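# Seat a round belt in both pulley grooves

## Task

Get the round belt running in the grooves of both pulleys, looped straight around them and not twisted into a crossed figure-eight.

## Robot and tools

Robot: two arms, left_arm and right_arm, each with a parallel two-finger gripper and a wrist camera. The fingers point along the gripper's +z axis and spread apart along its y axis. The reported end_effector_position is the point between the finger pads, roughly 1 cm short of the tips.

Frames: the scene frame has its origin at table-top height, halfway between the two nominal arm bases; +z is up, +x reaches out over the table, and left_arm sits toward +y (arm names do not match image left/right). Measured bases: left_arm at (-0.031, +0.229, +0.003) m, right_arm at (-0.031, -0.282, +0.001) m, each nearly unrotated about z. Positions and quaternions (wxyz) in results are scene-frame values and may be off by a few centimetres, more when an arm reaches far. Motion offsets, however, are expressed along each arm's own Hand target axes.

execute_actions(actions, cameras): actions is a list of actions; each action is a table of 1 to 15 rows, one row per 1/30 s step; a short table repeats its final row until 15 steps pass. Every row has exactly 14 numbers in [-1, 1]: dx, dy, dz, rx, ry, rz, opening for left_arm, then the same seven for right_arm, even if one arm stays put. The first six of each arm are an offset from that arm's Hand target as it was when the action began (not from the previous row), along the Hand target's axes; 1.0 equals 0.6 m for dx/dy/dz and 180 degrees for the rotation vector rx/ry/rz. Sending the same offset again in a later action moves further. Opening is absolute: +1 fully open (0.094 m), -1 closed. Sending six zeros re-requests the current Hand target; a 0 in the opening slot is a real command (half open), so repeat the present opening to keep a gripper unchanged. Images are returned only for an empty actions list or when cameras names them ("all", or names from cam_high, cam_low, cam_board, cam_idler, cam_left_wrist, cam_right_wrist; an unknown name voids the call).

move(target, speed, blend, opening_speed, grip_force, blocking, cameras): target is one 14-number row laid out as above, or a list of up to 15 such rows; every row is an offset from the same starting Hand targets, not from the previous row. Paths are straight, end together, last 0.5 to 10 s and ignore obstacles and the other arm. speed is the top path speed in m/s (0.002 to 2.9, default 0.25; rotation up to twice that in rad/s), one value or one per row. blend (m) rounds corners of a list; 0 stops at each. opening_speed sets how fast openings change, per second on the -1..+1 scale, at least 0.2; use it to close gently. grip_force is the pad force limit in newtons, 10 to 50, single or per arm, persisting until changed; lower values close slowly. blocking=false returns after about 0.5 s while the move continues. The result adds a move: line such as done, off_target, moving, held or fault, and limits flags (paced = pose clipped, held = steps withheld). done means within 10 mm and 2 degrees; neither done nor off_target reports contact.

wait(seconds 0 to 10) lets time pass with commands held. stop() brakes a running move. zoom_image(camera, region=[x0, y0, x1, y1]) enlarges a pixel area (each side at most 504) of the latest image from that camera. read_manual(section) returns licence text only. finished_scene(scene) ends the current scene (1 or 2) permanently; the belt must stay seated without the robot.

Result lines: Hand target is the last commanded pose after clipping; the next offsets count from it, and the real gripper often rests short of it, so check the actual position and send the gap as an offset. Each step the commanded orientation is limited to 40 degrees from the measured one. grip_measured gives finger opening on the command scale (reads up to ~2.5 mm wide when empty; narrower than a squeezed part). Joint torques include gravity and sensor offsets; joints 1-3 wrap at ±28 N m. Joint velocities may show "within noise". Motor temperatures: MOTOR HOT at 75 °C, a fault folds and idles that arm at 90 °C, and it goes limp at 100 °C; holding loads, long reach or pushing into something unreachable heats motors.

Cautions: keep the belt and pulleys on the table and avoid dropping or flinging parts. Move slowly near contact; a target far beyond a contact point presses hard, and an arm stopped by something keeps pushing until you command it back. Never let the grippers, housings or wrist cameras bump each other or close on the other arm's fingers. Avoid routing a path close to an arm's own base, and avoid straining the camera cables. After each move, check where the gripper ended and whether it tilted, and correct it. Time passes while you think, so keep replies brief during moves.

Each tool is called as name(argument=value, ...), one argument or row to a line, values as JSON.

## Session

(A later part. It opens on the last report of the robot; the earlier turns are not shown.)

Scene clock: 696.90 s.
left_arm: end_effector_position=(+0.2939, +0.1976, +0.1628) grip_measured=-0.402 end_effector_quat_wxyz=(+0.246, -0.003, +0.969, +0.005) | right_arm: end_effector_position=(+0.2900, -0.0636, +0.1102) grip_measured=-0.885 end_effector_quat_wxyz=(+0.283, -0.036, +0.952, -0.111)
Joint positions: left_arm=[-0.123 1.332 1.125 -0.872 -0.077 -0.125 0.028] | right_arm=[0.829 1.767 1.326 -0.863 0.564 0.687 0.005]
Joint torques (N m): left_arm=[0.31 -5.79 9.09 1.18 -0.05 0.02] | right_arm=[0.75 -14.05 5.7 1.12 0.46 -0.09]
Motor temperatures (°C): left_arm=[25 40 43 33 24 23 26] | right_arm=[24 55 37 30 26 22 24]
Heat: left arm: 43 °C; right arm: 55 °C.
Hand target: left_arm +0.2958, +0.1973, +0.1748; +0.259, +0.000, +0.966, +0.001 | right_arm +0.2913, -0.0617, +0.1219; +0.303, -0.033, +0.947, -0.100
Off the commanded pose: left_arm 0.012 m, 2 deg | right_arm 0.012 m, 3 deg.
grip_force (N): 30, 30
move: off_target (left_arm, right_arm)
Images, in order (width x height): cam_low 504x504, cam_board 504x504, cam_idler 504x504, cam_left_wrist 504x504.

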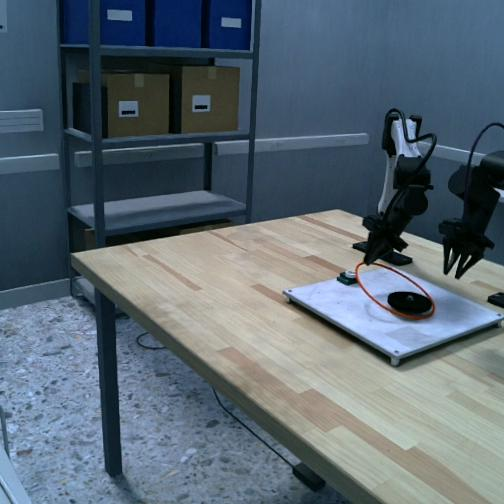

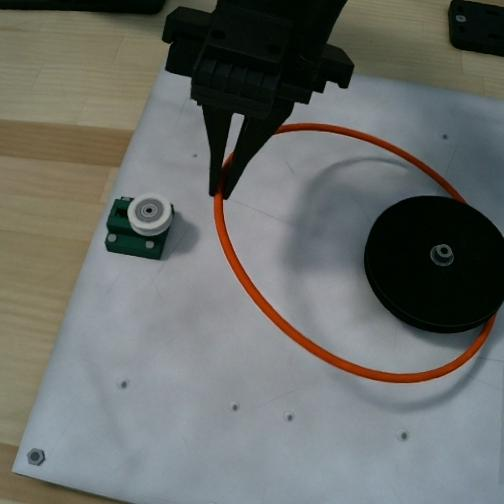

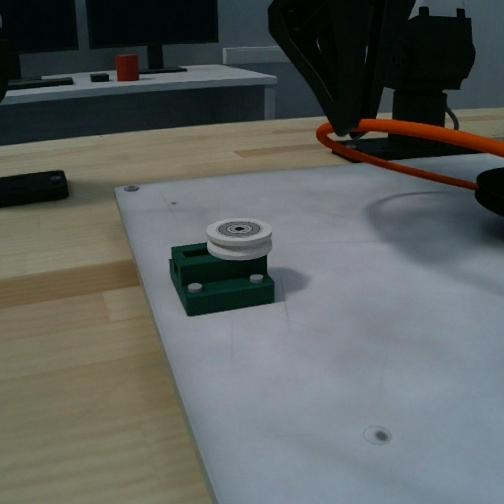

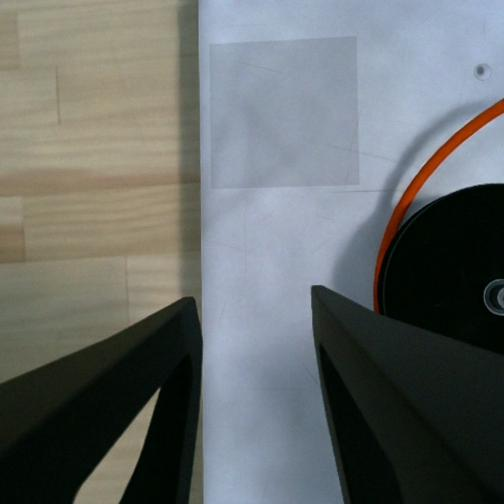

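move(
  target=[0,0,0,0,0,0,-0.4,-0.01,0.004,-0.017,0,-0.02,0,-0.97],
  speed=0.08,
  cameras=["cam_low","cam_board","cam_left_wrist"],
)

zoom_image(
  camera="cam_low",
  region=[370, 260, 460, 340],
)

zoom_image(
  camera="cam_left_wrist",
  region=[324, 120, 504, 320],
)

zoom_image(
  camera="cam_board",
  region=[384, 250, 504, 390],
)

Scene clock: 706.73 s.
left_arm: end_effector_position=(+0.2939, +0.1976, +0.1628) grip_measured=-0.402 end_effector_quat_wxyz=(+0.246, -0.003, +0.969, +0.005) | right_arm: end_effector_position=(+0.2892, -0.0585, +0.1213) grip_measured=-0.885 end_effector_quat_wxyz=(+0.313, -0.040, +0.942, -0.110)
Joint positions: left_arm=[-0.123 1.332 1.125 -0.872 -0.077 -0.125 0.028] | right_arm=[0.858 1.739 1.309 -0.833 0.613 0.686 0.005]
Joint torques (N m): left_arm=[0.31 -5.87 9.13 1.16 -0.05 0] | right_arm=[0.59 -13.78 5.56 1.06 0.45 -0.07]
Motor temperatures (°C): left_arm=[25 40 44 33 24 23 26] | right_arm=[24 58 36 30 26 22 24]
Heat: left arm: 44 °C; right arm: 58 °C.
Hand target: left_arm +0.2958, +0.1973, +0.1748; +0.259, +0.000, +0.966, +0.001 | right_arm +0.2902, -0.0568, +0.1330; +0.332, -0.036, +0.937, -0.098
Off the commanded pose: left_arm 0.012 m, 2 deg | right_arm 0.012 m, 3 deg.
grip_force (N): 30, 30
move: off_target (left_arm, right_arm)
Images, in order (width x height): cam_low 504x504, cam_board 504x504, cam_left_wrist 504x504.

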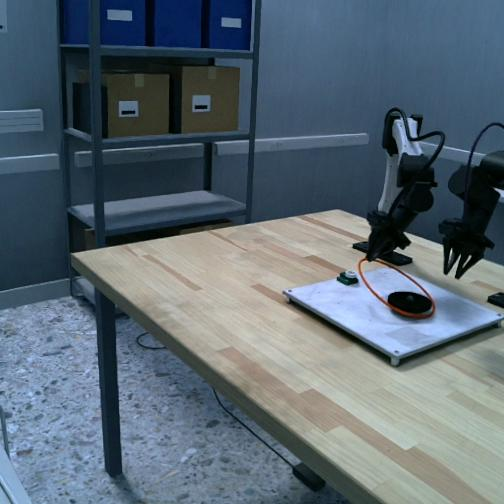

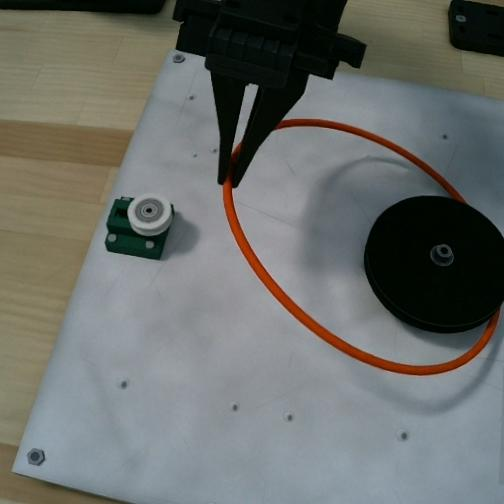

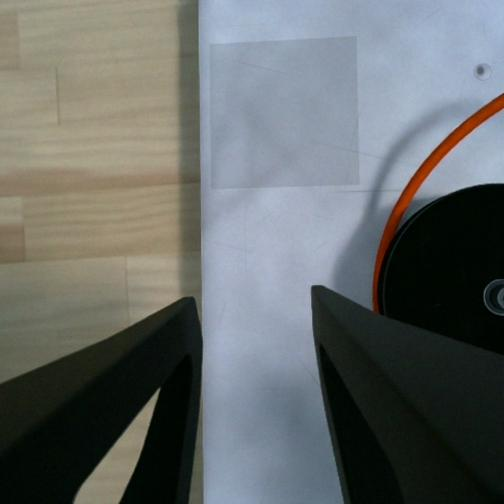

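Scaled by 5.600 from the camera's 504x504 image, which has a finer 720x720 frame.

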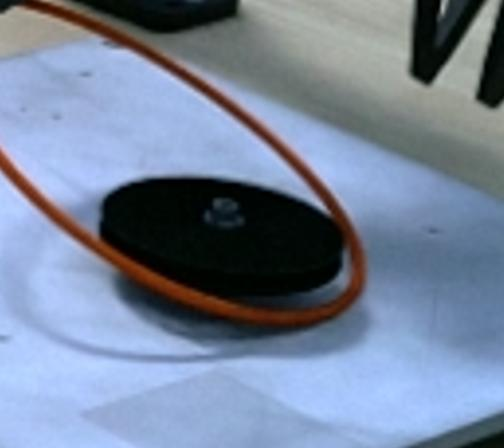

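Scaled by 2.520 from the camera's 504x504 image, which has a finer 720x720 frame.

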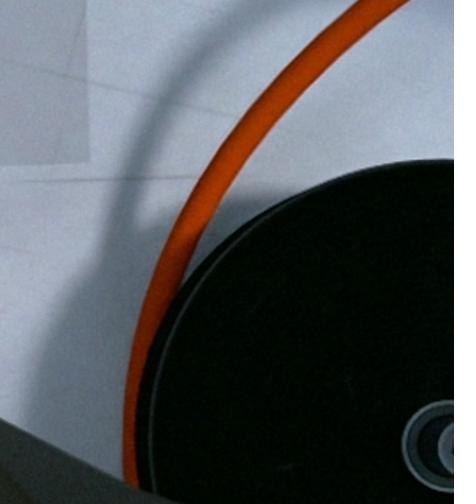

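Scaled by 3.600 from the camera's 504x504 image, which has a finer 720x720 frame.

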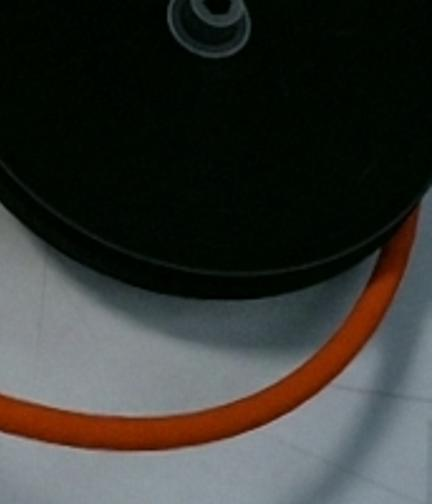

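move(
  target=[0,0,0,0,0,0,-0.4,0.007,-0.022,-0.013,0,0,0,-0.97],
  speed=0.06,
  cameras=["cam_low","cam_board","cam_left_wrist"],
)

zoom_image(
  camera="cam_low",
  region=[370, 260, 460, 340],
)

zoom_image(
  camera="cam_left_wrist",
  region=[324, 120, 504, 320],
)

zoom_image(
  camera="cam_board",
  region=[384, 250, 504, 390],
)

Scene clock: 730.53 s.
left_arm: end_effector_position=(+0.2939, +0.1976, +0.1628) grip_measured=-0.402 end_effector_quat_wxyz=(+0.246, -0.003, +0.969, +0.005) | right_arm: end_effector_position=(+0.2824, -0.0667, +0.1303) grip_measured=-0.885 end_effector_quat_wxyz=(+0.320, -0.039, +0.941, -0.103)
Joint positions: left_arm=[-0.123 1.332 1.125 -0.872 -0.077 -0.125 0.028] | right_arm=[0.858 1.677 1.268 -0.831 0.614 0.68 0.005]
Joint torques (N m): left_arm=[0.23 -5.87 9.1 1.18 -0.06 0.03] | right_arm=[0.16 -12.86 5.59 1.02 0.4 -0.04]
Motor temperatures (°C): left_arm=[25 40 45 33 24 23 26] | right_arm=[24 60 35 30 26 22 24]
Heat: left arm: 45 °C; right arm: 60 °C.
Hand target: left_arm +0.2958, +0.1973, +0.1748; +0.259, +0.000, +0.966, +0.001 | right_arm +0.2822, -0.0691, +0.1391; +0.332, -0.036, +0.937, -0.098
Off the commanded pose: left_arm 0.012 m, 2 deg | right_arm 0.009 m, 2 deg.
grip_force (N): 30, 30
move: off_target (left_arm)
Images, in order (width x height): cam_low 504x504, cam_board 504x504, cam_left_wrist 504x504.

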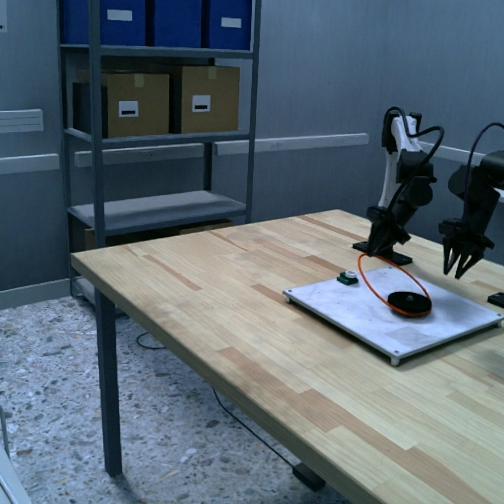

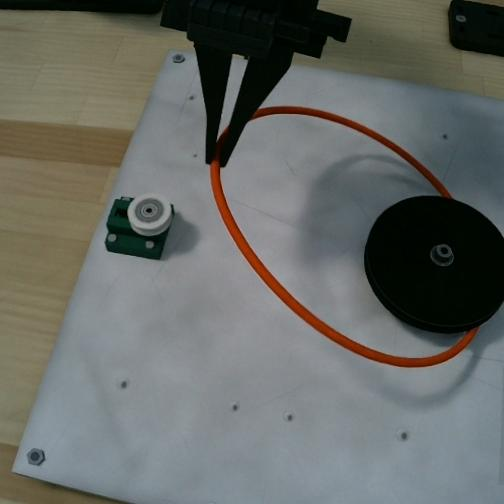

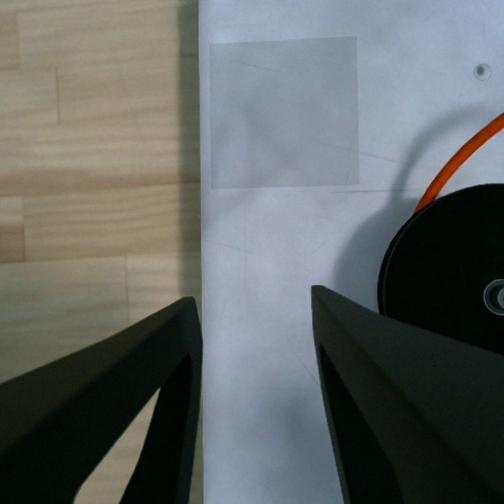

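Scaled by 5.600 from the camera's 504x504 image, which has a finer 720x720 frame.

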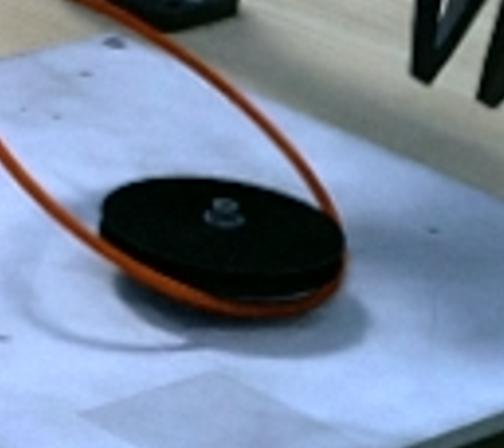

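Scaled by 2.520 from the camera's 504x504 image, which has a finer 720x720 frame.

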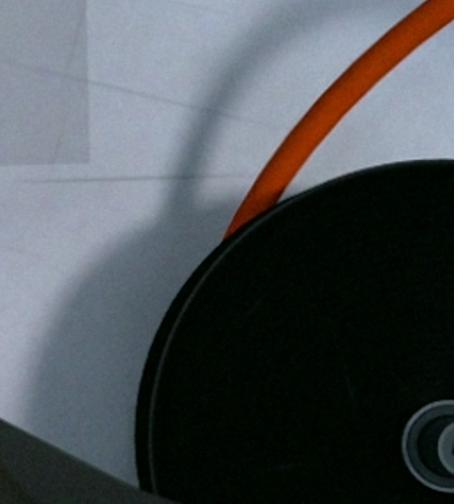

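Scaled by 3.600 from the camera's 504x504 image, which has a finer 720x720 frame.

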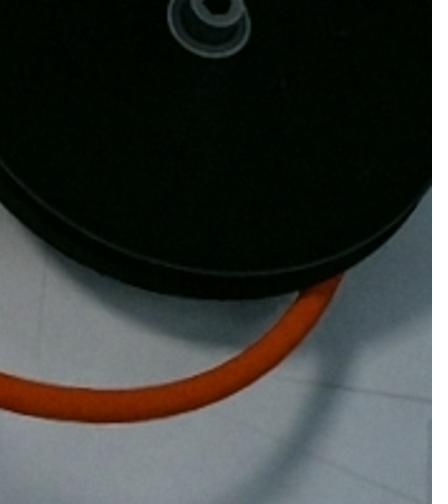

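move(
  target=[
    [0,0,0,0,0,0,-0.4,-0.0035,0.028,-0.0043,0,0,0,-0.97],
    [0,0,0,0,0,0,-0.4,-0.022,0.023,-0.0273,0,-0.02,0,-0.97],
  ],
  speed=0.06,
  cameras=["cam_low","cam_board","cam_left_wrist"],
)

zoom_image(
  camera="cam_low",
  region=[370, 260, 460, 340],
)

zoom_image(
  camera="cam_left_wrist",
  region=[324, 120, 504, 320],
)

zoom_image(
  camera="cam_board",
  region=[384, 250, 504, 390],
)

Scene clock: 747.03 s.
left_arm: end_effector_position=(+0.2939, +0.1976, +0.1628) grip_measured=-0.402 end_effector_quat_wxyz=(+0.246, -0.003, +0.969, +0.005) | right_arm: end_effector_position=(+0.2781, -0.0572, +0.1351) grip_measured=-0.885 end_effector_quat_wxyz=(+0.338, -0.048, +0.933, -0.116)
Joint positions: left_arm=[-0.123 1.332 1.125 -0.872 -0.077 -0.125 0.028] | right_arm=[0.905 1.694 1.287 -0.848 0.67 0.702 0.005]
Joint torques (N m): left_arm=[0.28 -5.78 9.05 1.17 -0.06 0.01] | right_arm=[0.61 -13.33 9.11 0.94 0.44 -0.06]
Motor temperatures (°C): left_arm=[25 40 46 33 24 23 26] | right_arm=[24 59 36 30 26 22 25]
Heat: left arm: 46 °C; right arm: 59 °C.
Hand target: left_arm +0.2958, +0.1973, +0.1748; +0.259, +0.000, +0.966, +0.001 | right_arm +0.2820, -0.0511, +0.1568; +0.362, -0.039, +0.926, -0.097
Off the commanded pose: left_arm 0.012 m, 2 deg | right_arm 0.023 m, 4 deg.
grip_force (N): 30, 30
move: off_target (left_arm, right_arm)
Images, in order (width x height): cam_low 504x504, cam_board 504x504, cam_left_wrist 504x504.

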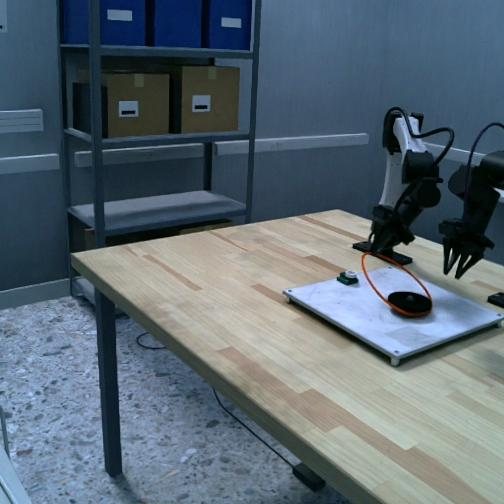

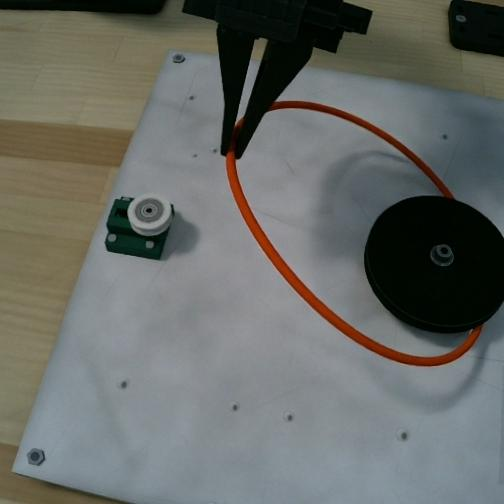

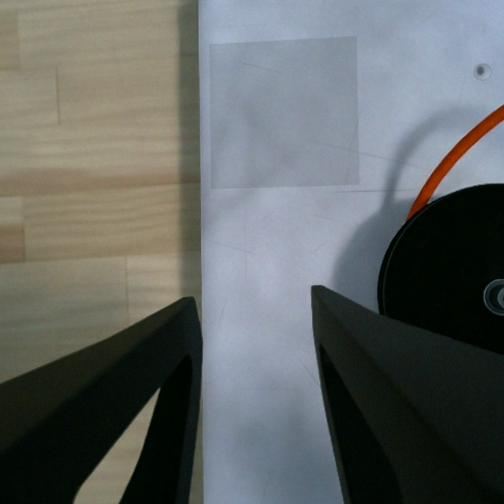

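Scaled by 5.600 from the camera's 504x504 image, which has a finer 720x720 frame.

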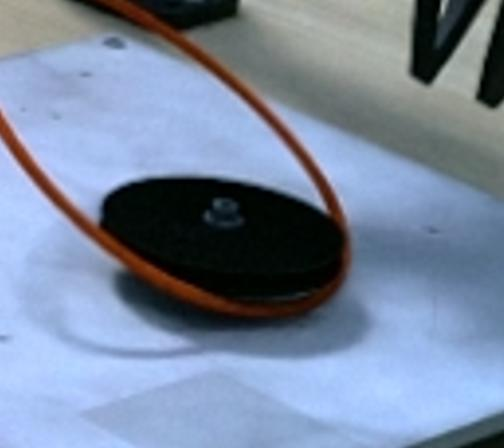

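Scaled by 2.520 from the camera's 504x504 image, which has a finer 720x720 frame.

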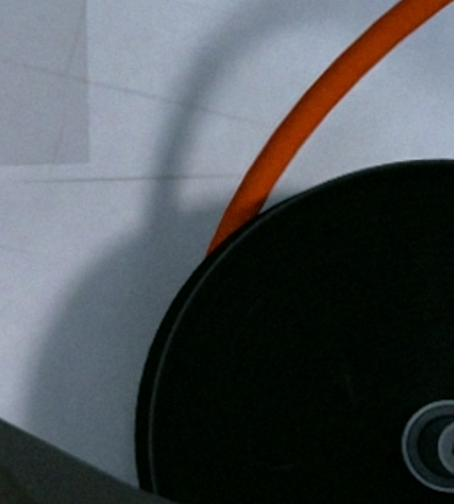

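Scaled by 3.600 from the camera's 504x504 image, which has a finer 720x720 frame.

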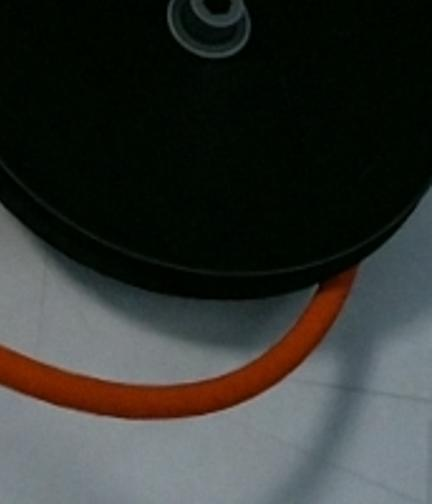

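move(
  target=[0,0,0,0,0,0,-0.4,-0.005,0.048,-0.007,0,0,0,-0.97],
  speed=0.08,
  cameras=["cam_low","cam_board","cam_left_wrist"],
)

zoom_image(
  camera="cam_low",
  region=[350, 240, 460, 340],
)

Scene clock: 763.10 s.
left_arm: end_effector_position=(+0.2939, +0.1976, +0.1628) grip_measured=-0.402 end_effector_quat_wxyz=(+0.246, -0.003, +0.969, +0.005) | right_arm: end_effector_position=(+0.2773, -0.0277, +0.1457) grip_measured=-0.885 end_effector_quat_wxyz=(+0.350, -0.048, +0.930, -0.104)
Joint positions: left_arm=[-0.123 1.332 1.125 -0.872 -0.077 -0.125 0.028] | right_arm=[0.959 1.757 1.395 -0.892 0.689 0.752 0.005]
Joint torques (N m): left_arm=[0.25 -5.75 9.09 1.17 -0.04 0.04] | right_arm=[0.64 -10.3 9.91 0.84 0.48 0.08]
Motor temperatures (°C): left_arm=[25 40 47 32 24 23 26] | right_arm=[24 59 37 31 26 22 25]
Heat: left arm: 47 °C; right arm: 59 °C.
Hand target: left_arm +0.2958, +0.1973, +0.1748; +0.259, +0.000, +0.966, +0.001 | right_arm +0.2813, -0.0219, +0.1558; +0.362, -0.039, +0.926, -0.097
Off the commanded pose: left_arm 0.012 m, 2 deg | right_arm 0.012 m, 2 deg.
grip_force (N): 30, 30
move: off_target (left_arm, right_arm)
Images, in order (width x height): cam_low 504x504, cam_board 504x504, cam_left_wrist 504x504.

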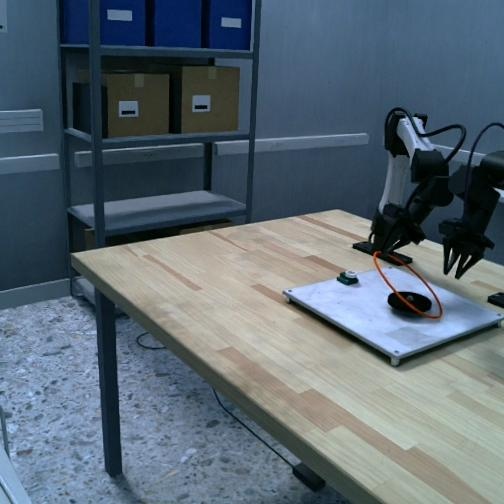

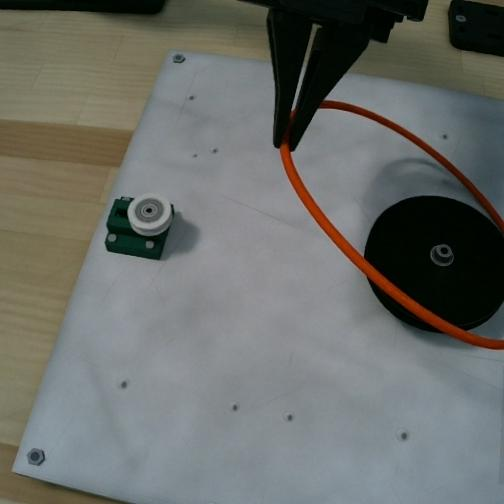

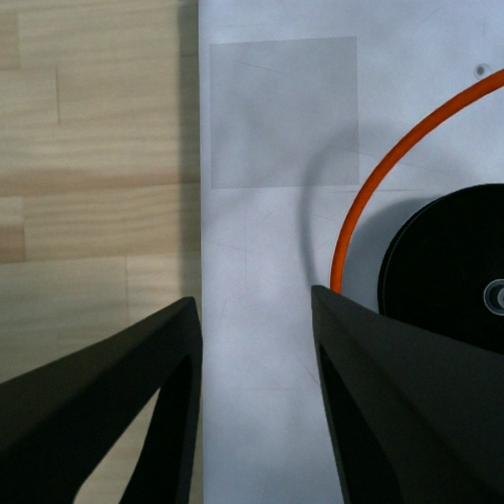

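Scaled by 4.582 from the camera's 504x504 image, which has a finer 720x720 frame.

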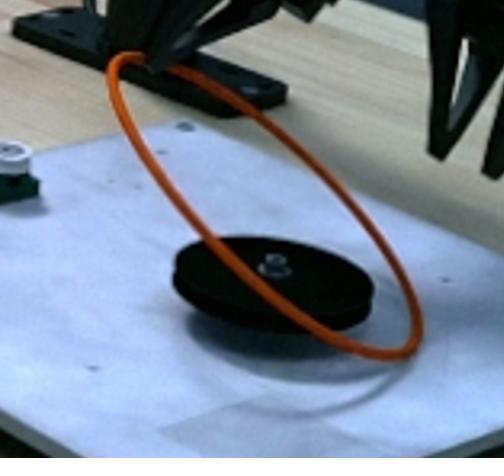

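move(
  target=[0,0,0,0,0,0,-0.4,0.022,0.007,0.024,-0.033,0,0.030,-0.97],
  speed=0.08,
  cameras=["cam_low","cam_board","cam_left_wrist"],
)

zoom_image(
  camera="cam_low",
  region=[350, 240, 460, 340],
)

zoom_image(
  camera="cam_left_wrist",
  region=[284, 40, 504, 320],
)

Scene clock: 778.07 s.
left_arm: end_effector_position=(+0.2939, +0.1976, +0.1628) grip_measured=-0.402 end_effector_quat_wxyz=(+0.246, -0.003, +0.969, +0.005) | right_arm: end_effector_position=(+0.2793, -0.0225, +0.1247) grip_measured=-0.885 end_effector_quat_wxyz=(+0.352, -0.029, +0.934, -0.054)
Joint positions: left_arm=[-0.123 1.332 1.125 -0.872 -0.077 -0.125 0.028] | right_arm=[0.94 1.725 1.274 -0.716 0.624 0.758 0.005]
Joint torques (N m): left_arm=[0.27 -5.86 9.14 1.17 -0.05 0.01] | right_arm=[-0.35 -14.09 5.93 1.27 0.23 0.03]
Motor temperatures (°C): left_arm=[25 40 47 32 24 23 26] | right_arm=[24 56 38 30 26 22 25]
Heat: left arm: 47 °C; right arm: 56 °C.
Hand target: left_arm +0.2958, +0.1973, +0.1748; +0.259, +0.000, +0.966, +0.001 | right_arm +0.2813, -0.0219, +0.1358; +0.363, -0.014, +0.931, -0.032
Off the commanded pose: left_arm 0.012 m, 2 deg | right_arm 0.011 m, 3 deg.
grip_force (N): 30, 30
move: off_target (left_arm, right_arm)
Images, in order (width x height): cam_low 504x504, cam_board 504x504, cam_left_wrist 504x504.

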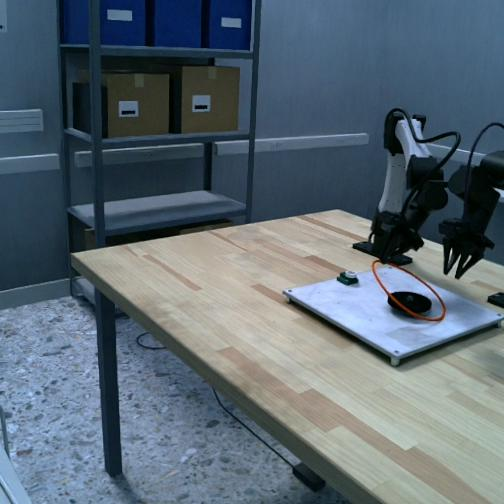

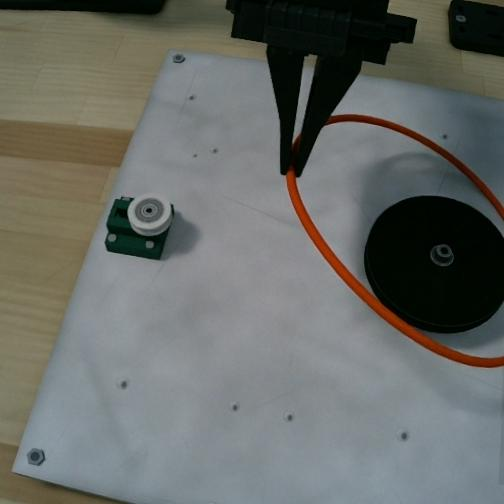

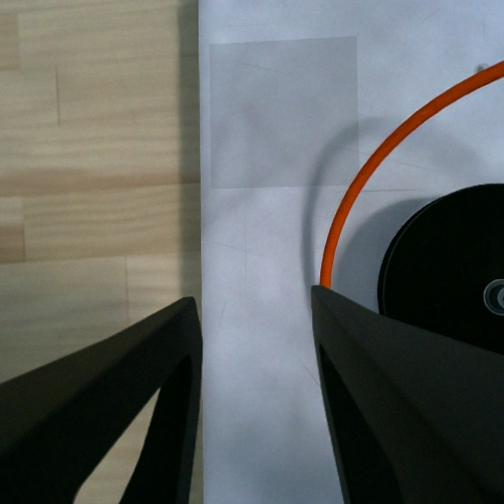

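Scaled by 4.582 from the camera's 504x504 image, which has a finer 720x720 frame.

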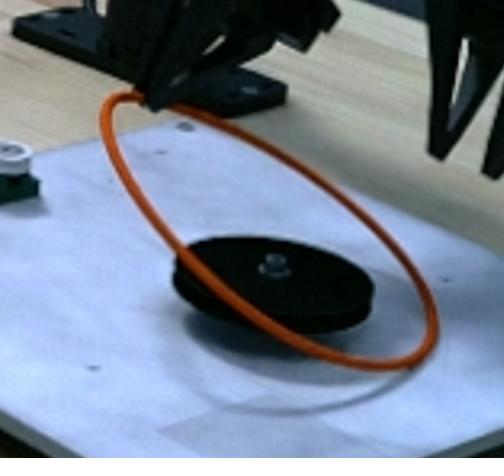

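Scaled by 1.800 from the camera's 504x504 image, which has a finer 720x720 frame.

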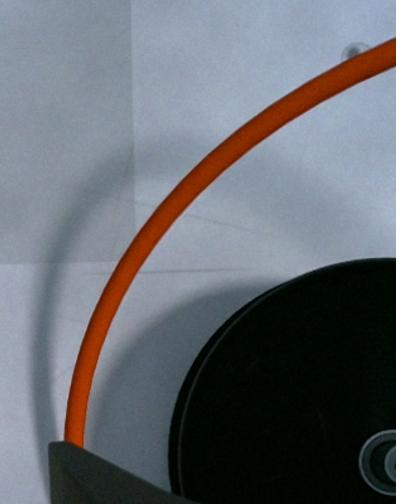

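move(
  target=[0,0,0,0,0,0,-0.4,0,0,0,-0.022,0,0.020,-0.97],
  speed=0.08,
  cameras=["cam_low","cam_board","cam_left_wrist"],
)

zoom_image(
  camera="cam_left_wrist",
  region=[284, 40, 504, 320],
)

Scene clock: 787.77 s.
left_arm: end_effector_position=(+0.2939, +0.1976, +0.1628) grip_measured=-0.402 end_effector_quat_wxyz=(+0.246, -0.003, +0.969, +0.005) | right_arm: end_effector_position=(+0.2792, -0.0227, +0.1251) grip_measured=-0.885 end_effector_quat_wxyz=(+0.352, -0.011, +0.936, -0.010)
Joint positions: left_arm=[-0.123 1.332 1.125 -0.872 -0.077 -0.125 0.028] | right_arm=[0.917 1.671 1.208 -0.633 0.564 0.765 0.005]
Joint torques (N m): left_arm=[0.25 -5.86 9.09 1.16 -0.05 0.02] | right_arm=[-0.47 -13.12 5.96 1.43 0.17 0.06]
Motor temperatures (°C): left_arm=[25 40 47 32 24 23 26] | right_arm=[24 55 38 31 26 22 25]
Heat: left arm: 47 °C; right arm: 55 °C.
Hand target: left_arm +0.2958, +0.1973, +0.1748; +0.259, +0.000, +0.966, +0.001 | right_arm +0.2813, -0.0220, +0.1358; +0.363, +0.002, +0.932, +0.012
Off the commanded pose: left_arm 0.012 m, 2 deg | right_arm 0.011 m, 3 deg.
grip_force (N): 30, 30
move: off_target (left_arm, right_arm)
Images, in order (width x height): cam_low 504x504, cam_board 504x504, cam_left_wrist 504x504.

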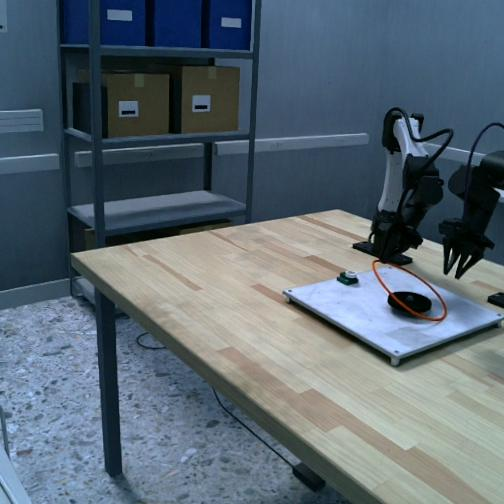

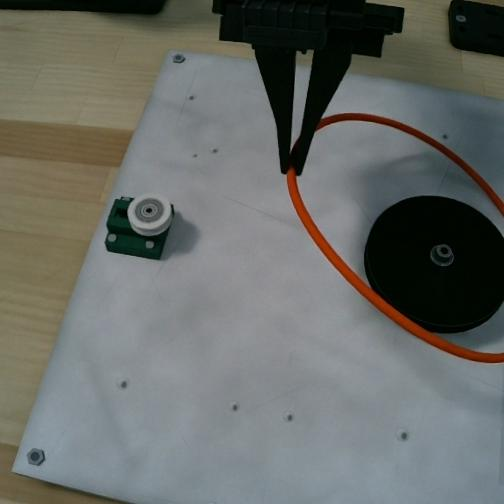

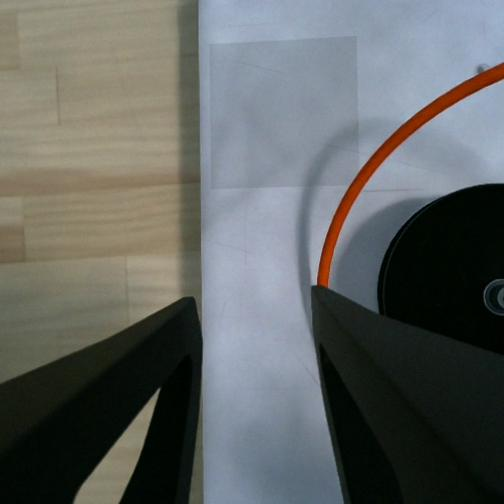

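Scaled by 1.800 from the camera's 504x504 image, which has a finer 720x720 frame.

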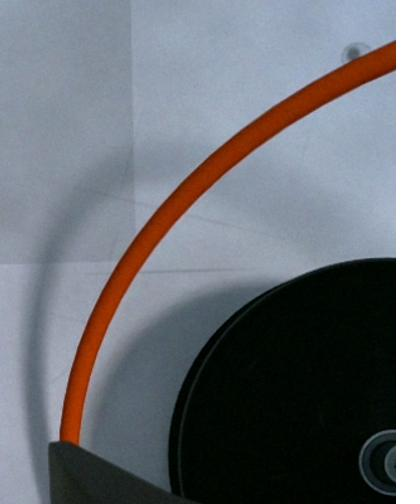

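execute_actions(
  actions=[],
)

zoom_image(
  camera="cam_low",
  region=[330, 230, 480, 340],
)

zoom_image(
  camera="cam_left_wrist",
  region=[100, 150, 504, 504],
)

Scene clock: 821.83 s.
left_arm: end_effector_position=(+0.2939, +0.1976, +0.1628) grip_measured=-0.402 end_effector_quat_wxyz=(+0.246, -0.003, +0.969, +0.005) | right_arm: end_effector_position=(+0.2793, -0.0225, +0.1251) grip_measured=-0.885 end_effector_quat_wxyz=(+0.352, -0.011, +0.936, -0.009)
Joint positions: left_arm=[-0.123 1.332 1.125 -0.872 -0.077 -0.125 0.028] | right_arm=[0.917 1.671 1.208 -0.632 0.563 0.765 0.005]
Joint velocities: within noise
Joint torques (N m): left_arm=[0.27 -5.82 9.13 1.18 -0.05 0.02] | right_arm=[-0.35 -13.24 5.9 1.4 0.2 0.03]
Motor temperatures (°C): left_arm=[25 40 48 32 24 23 26] | right_arm=[24 59 36 31 26 22 25]
Heat: left arm: 48 °C; right arm: 59 °C.
Hand target: left_arm +0.2958, +0.1973, +0.1748; +0.259, +0.000, +0.966, +0.001 | right_arm +0.2813, -0.0219, +0.1358; +0.363, +0.002, +0.932, +0.012
Tool commands: left_gripper/opening=-0.4 right_gripper/opening=-0.97
Off the commanded pose: left_arm 0.012 m, 2 deg | right_arm 0.011 m, 3 deg.
grip_force (N): 30, 30

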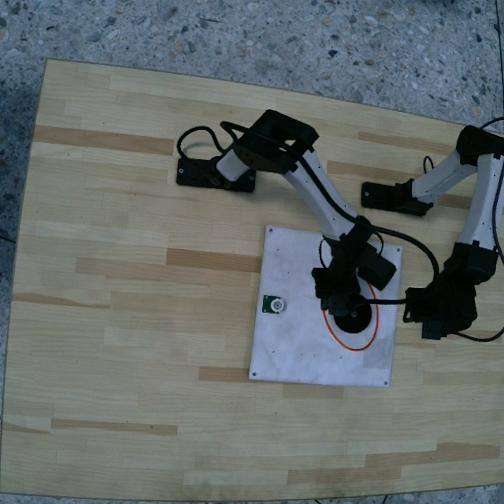

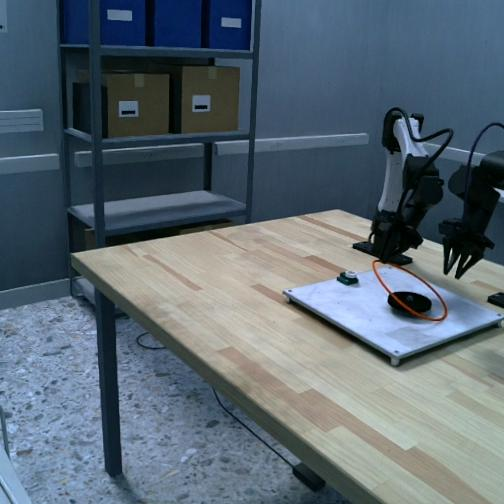

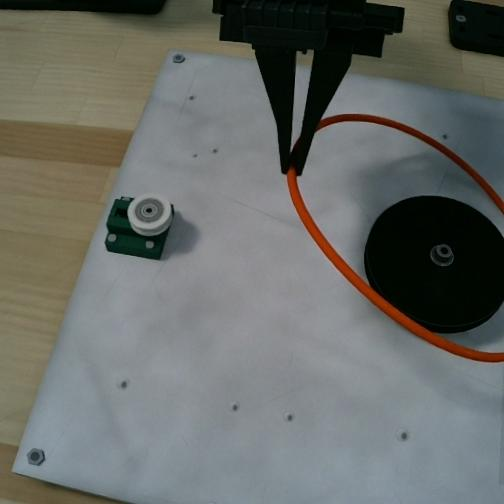

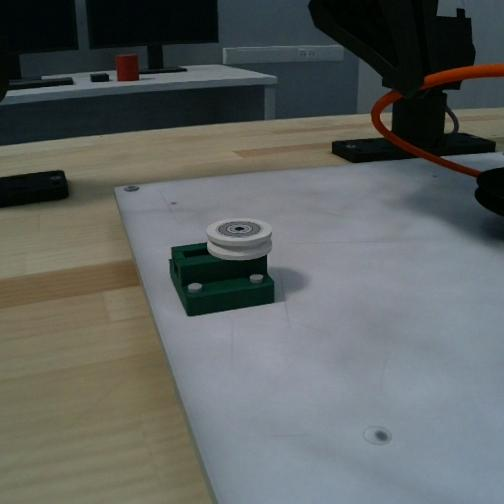

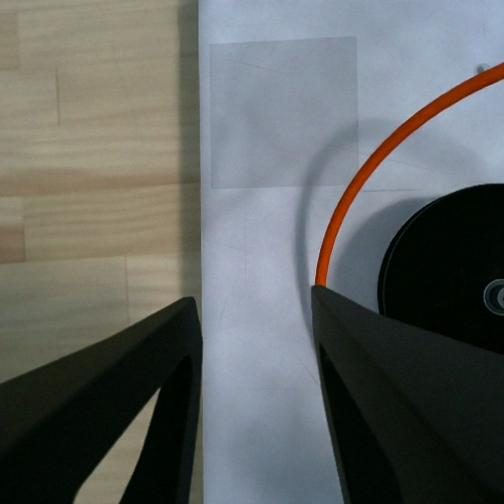

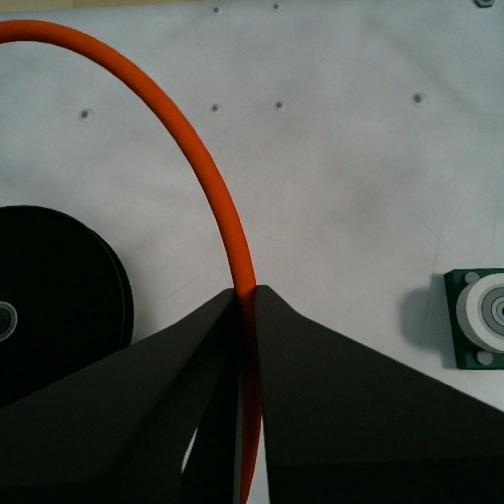

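Scaled by 3.360 from the camera's 504x504 image, which has a finer 720x720 frame.

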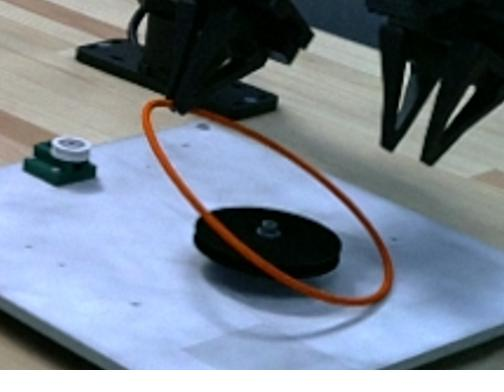

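Scaled by 1.248 from the camera's 504x504 image, which has a finer 720x720 frame.

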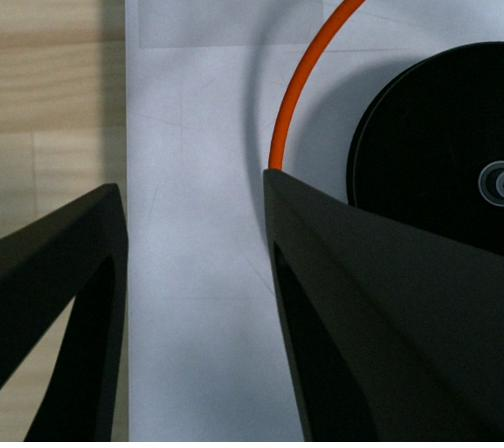

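move(
  target=[0,0,0,0,0,0,-0.4,-0.0203,0,-0.0221,0,0,0,-0.97],
  speed=0.05,
  cameras=["cam_low","cam_left_wrist","cam_board"],
)

zoom_image(
  camera="cam_low",
  region=[330, 230, 480, 340],
)

zoom_image(
  camera="cam_left_wrist",
  region=[100, 150, 504, 504],
)

Scene clock: 835.27 s.
left_arm: end_effector_position=(+0.2939, +0.1976, +0.1628) grip_measured=-0.402 end_effector_quat_wxyz=(+0.246, -0.003, +0.969, +0.005) | right_arm: end_effector_position=(+0.2763, -0.0262, +0.1322) grip_measured=-0.885 end_effector_quat_wxyz=(+0.349, -0.013, +0.937, -0.013)
Joint positions: left_arm=[-0.123 1.332 1.125 -0.872 -0.077 -0.125 0.028] | right_arm=[0.917 1.654 1.223 -0.673 0.562 0.765 0.005]
Joint torques (N m): left_arm=[0.31 -5.85 9.06 1.18 -0.04 0.01] | right_arm=[-0.42 -13.01 9.84 1.19 0.2 0.02]
Motor temperatures (°C): left_arm=[25 40 48 32 24 23 26] | right_arm=[24 60 36 31 26 22 25]
Heat: left arm: 48 °C; right arm: 60 °C.
Hand target: left_arm +0.2958, +0.1973, +0.1748; +0.259, +0.000, +0.966, +0.001 | right_arm +0.2813, -0.0222, +0.1539; +0.364, +0.002, +0.932, +0.012
Off the commanded pose: left_arm 0.012 m, 2 deg | right_arm 0.023 m, 4 deg.
grip_force (N): 30, 30
move: off_target (left_arm, right_arm)
Images, in order (width x height): cam_low 504x504, cam_board 504x504, cam_left_wrist 504x504.

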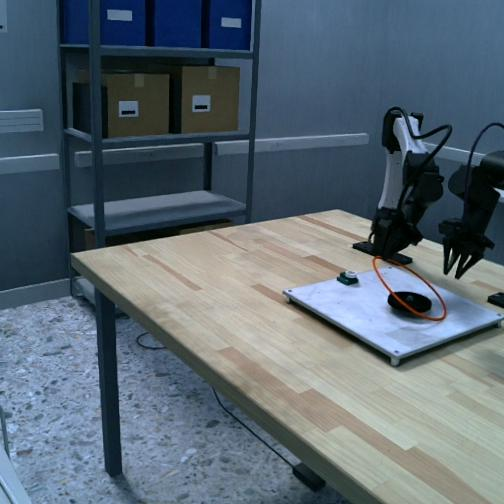

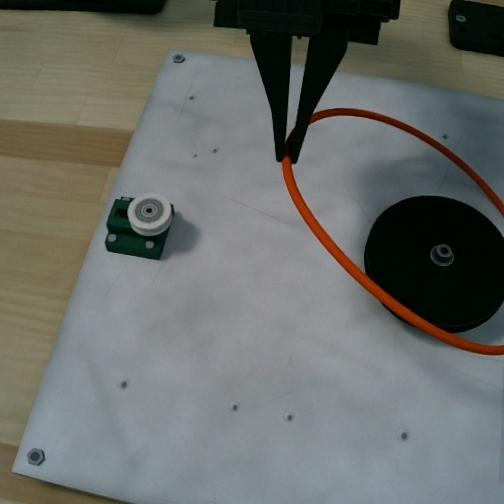

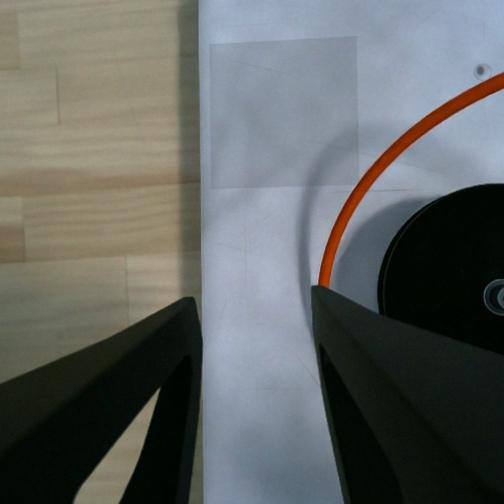

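Scaled by 3.360 from the camera's 504x504 image, which has a finer 720x720 frame.

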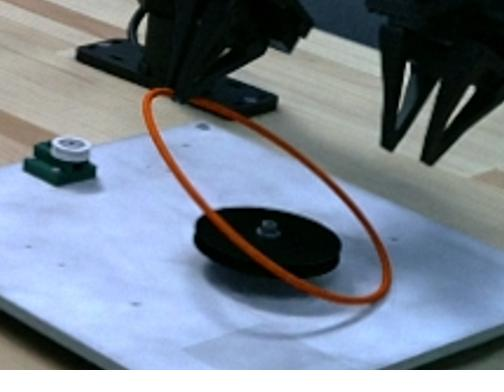

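Scaled by 1.248 from the camera's 504x504 image, which has a finer 720x720 frame.

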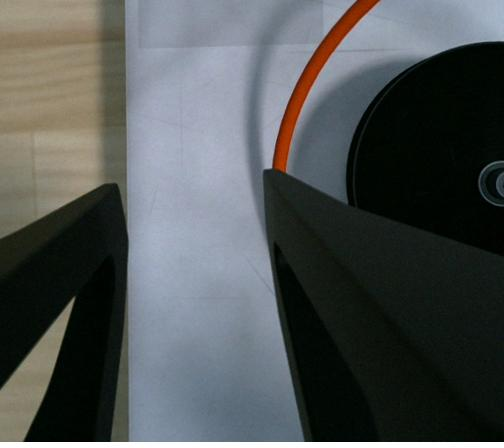

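move(
  target=[0,0,0,0,0,0,-0.4,-0.005,-0.035,-0.0055,0,0,0,-0.97],
  speed=0.05,
  cameras=["cam_low","cam_left_wrist","cam_board"],
)

zoom_image(
  camera="cam_low",
  region=[330, 230, 480, 340],
)

zoom_image(
  camera="cam_left_wrist",
  region=[100, 150, 504, 504],
)

Scene clock: 849.20 s.
left_arm: end_effector_position=(+0.2939, +0.1976, +0.1628) grip_measured=-0.402 end_effector_quat_wxyz=(+0.246, -0.003, +0.969, +0.005) | right_arm: end_effector_position=(+0.2820, -0.0414, +0.1509) grip_measured=-0.885 end_effector_quat_wxyz=(+0.358, +0.000, +0.934, +0.001)
Joint positions: left_arm=[-0.123 1.332 1.125 -0.872 -0.077 -0.125 0.028] | right_arm=[0.874 1.585 1.208 -0.673 0.542 0.736 0.005]
Joint torques (N m): left_arm=[0.28 -5.78 9.07 1.17 -0.06 0] | right_arm=[-0.38 -11.99 6.15 1.31 0.15 -0.05]
Motor temperatures (°C): left_arm=[25 40 49 32 24 23 25] | right_arm=[24 60 39 31 26 22 25]
Heat: left arm: 49 °C; right arm: 60 °C.
Hand target: left_arm +0.2958, +0.1973, +0.1748; +0.259, +0.000, +0.966, +0.001 | right_arm +0.2814, -0.0435, +0.1579; +0.364, +0.002, +0.931, +0.012
Off the commanded pose: left_arm 0.012 m, 2 deg | right_arm 0.007 m, 1 deg.
grip_force (N): 30, 30
move: off_target (left_arm)
Images, in order (width x height): cam_low 504x504, cam_board 504x504, cam_left_wrist 504x504.

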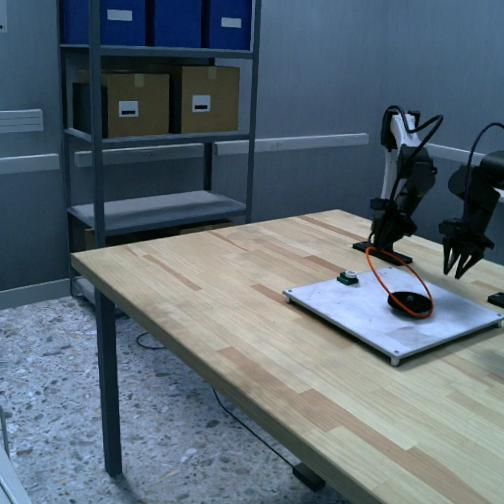

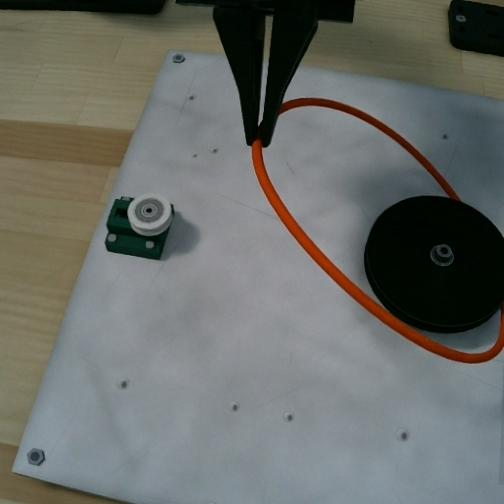

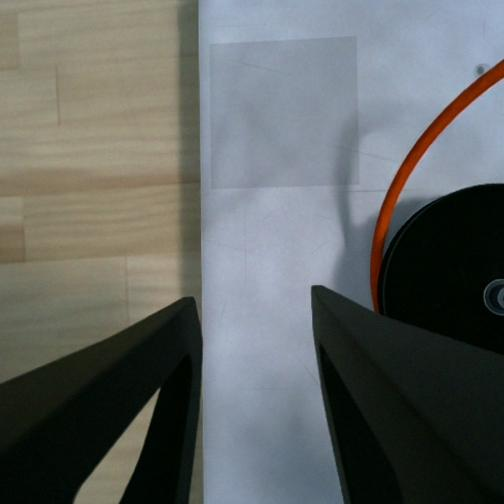

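Scaled by 3.360 from the camera's 504x504 image, which has a finer 720x720 frame.

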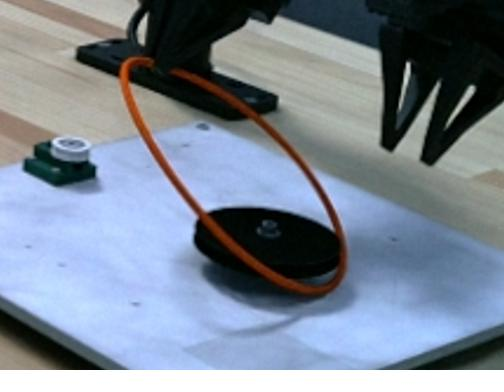

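Scaled by 1.248 from the camera's 504x504 image, which has a finer 720x720 frame.

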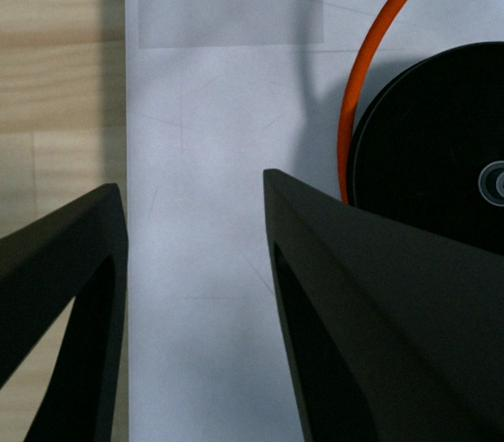

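zoom_image(
  camera="cam_low",
  region=[380, 280, 440, 325],
)

zoom_image(
  camera="cam_left_wrist",
  region=[304, 150, 504, 330],
)

zoom_image(
  camera="cam_board",
  region=[354, 180, 504, 380],
)

Scaled by 8.400 from the camera's 504x504 image, which has a finer 720x720 frame.

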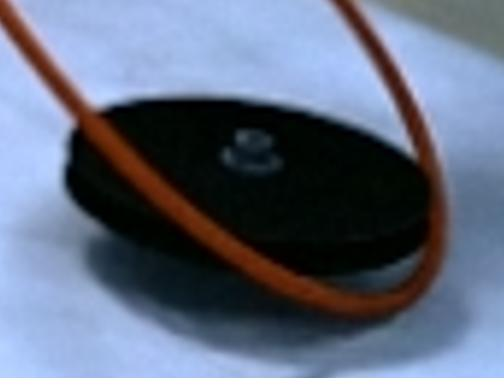

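Scaled by 2.520 from the camera's 504x504 image, which has a finer 720x720 frame.

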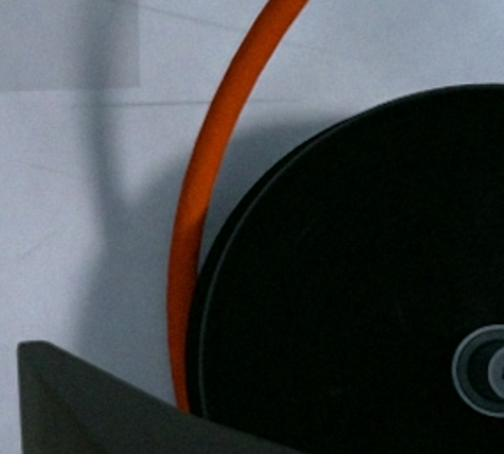

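Scaled by 2.520 from the camera's 504x504 image, which has a finer 720x720 frame.

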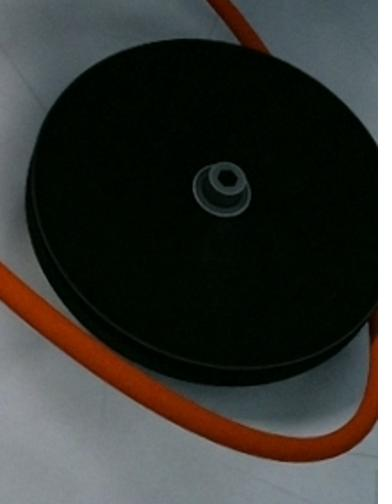

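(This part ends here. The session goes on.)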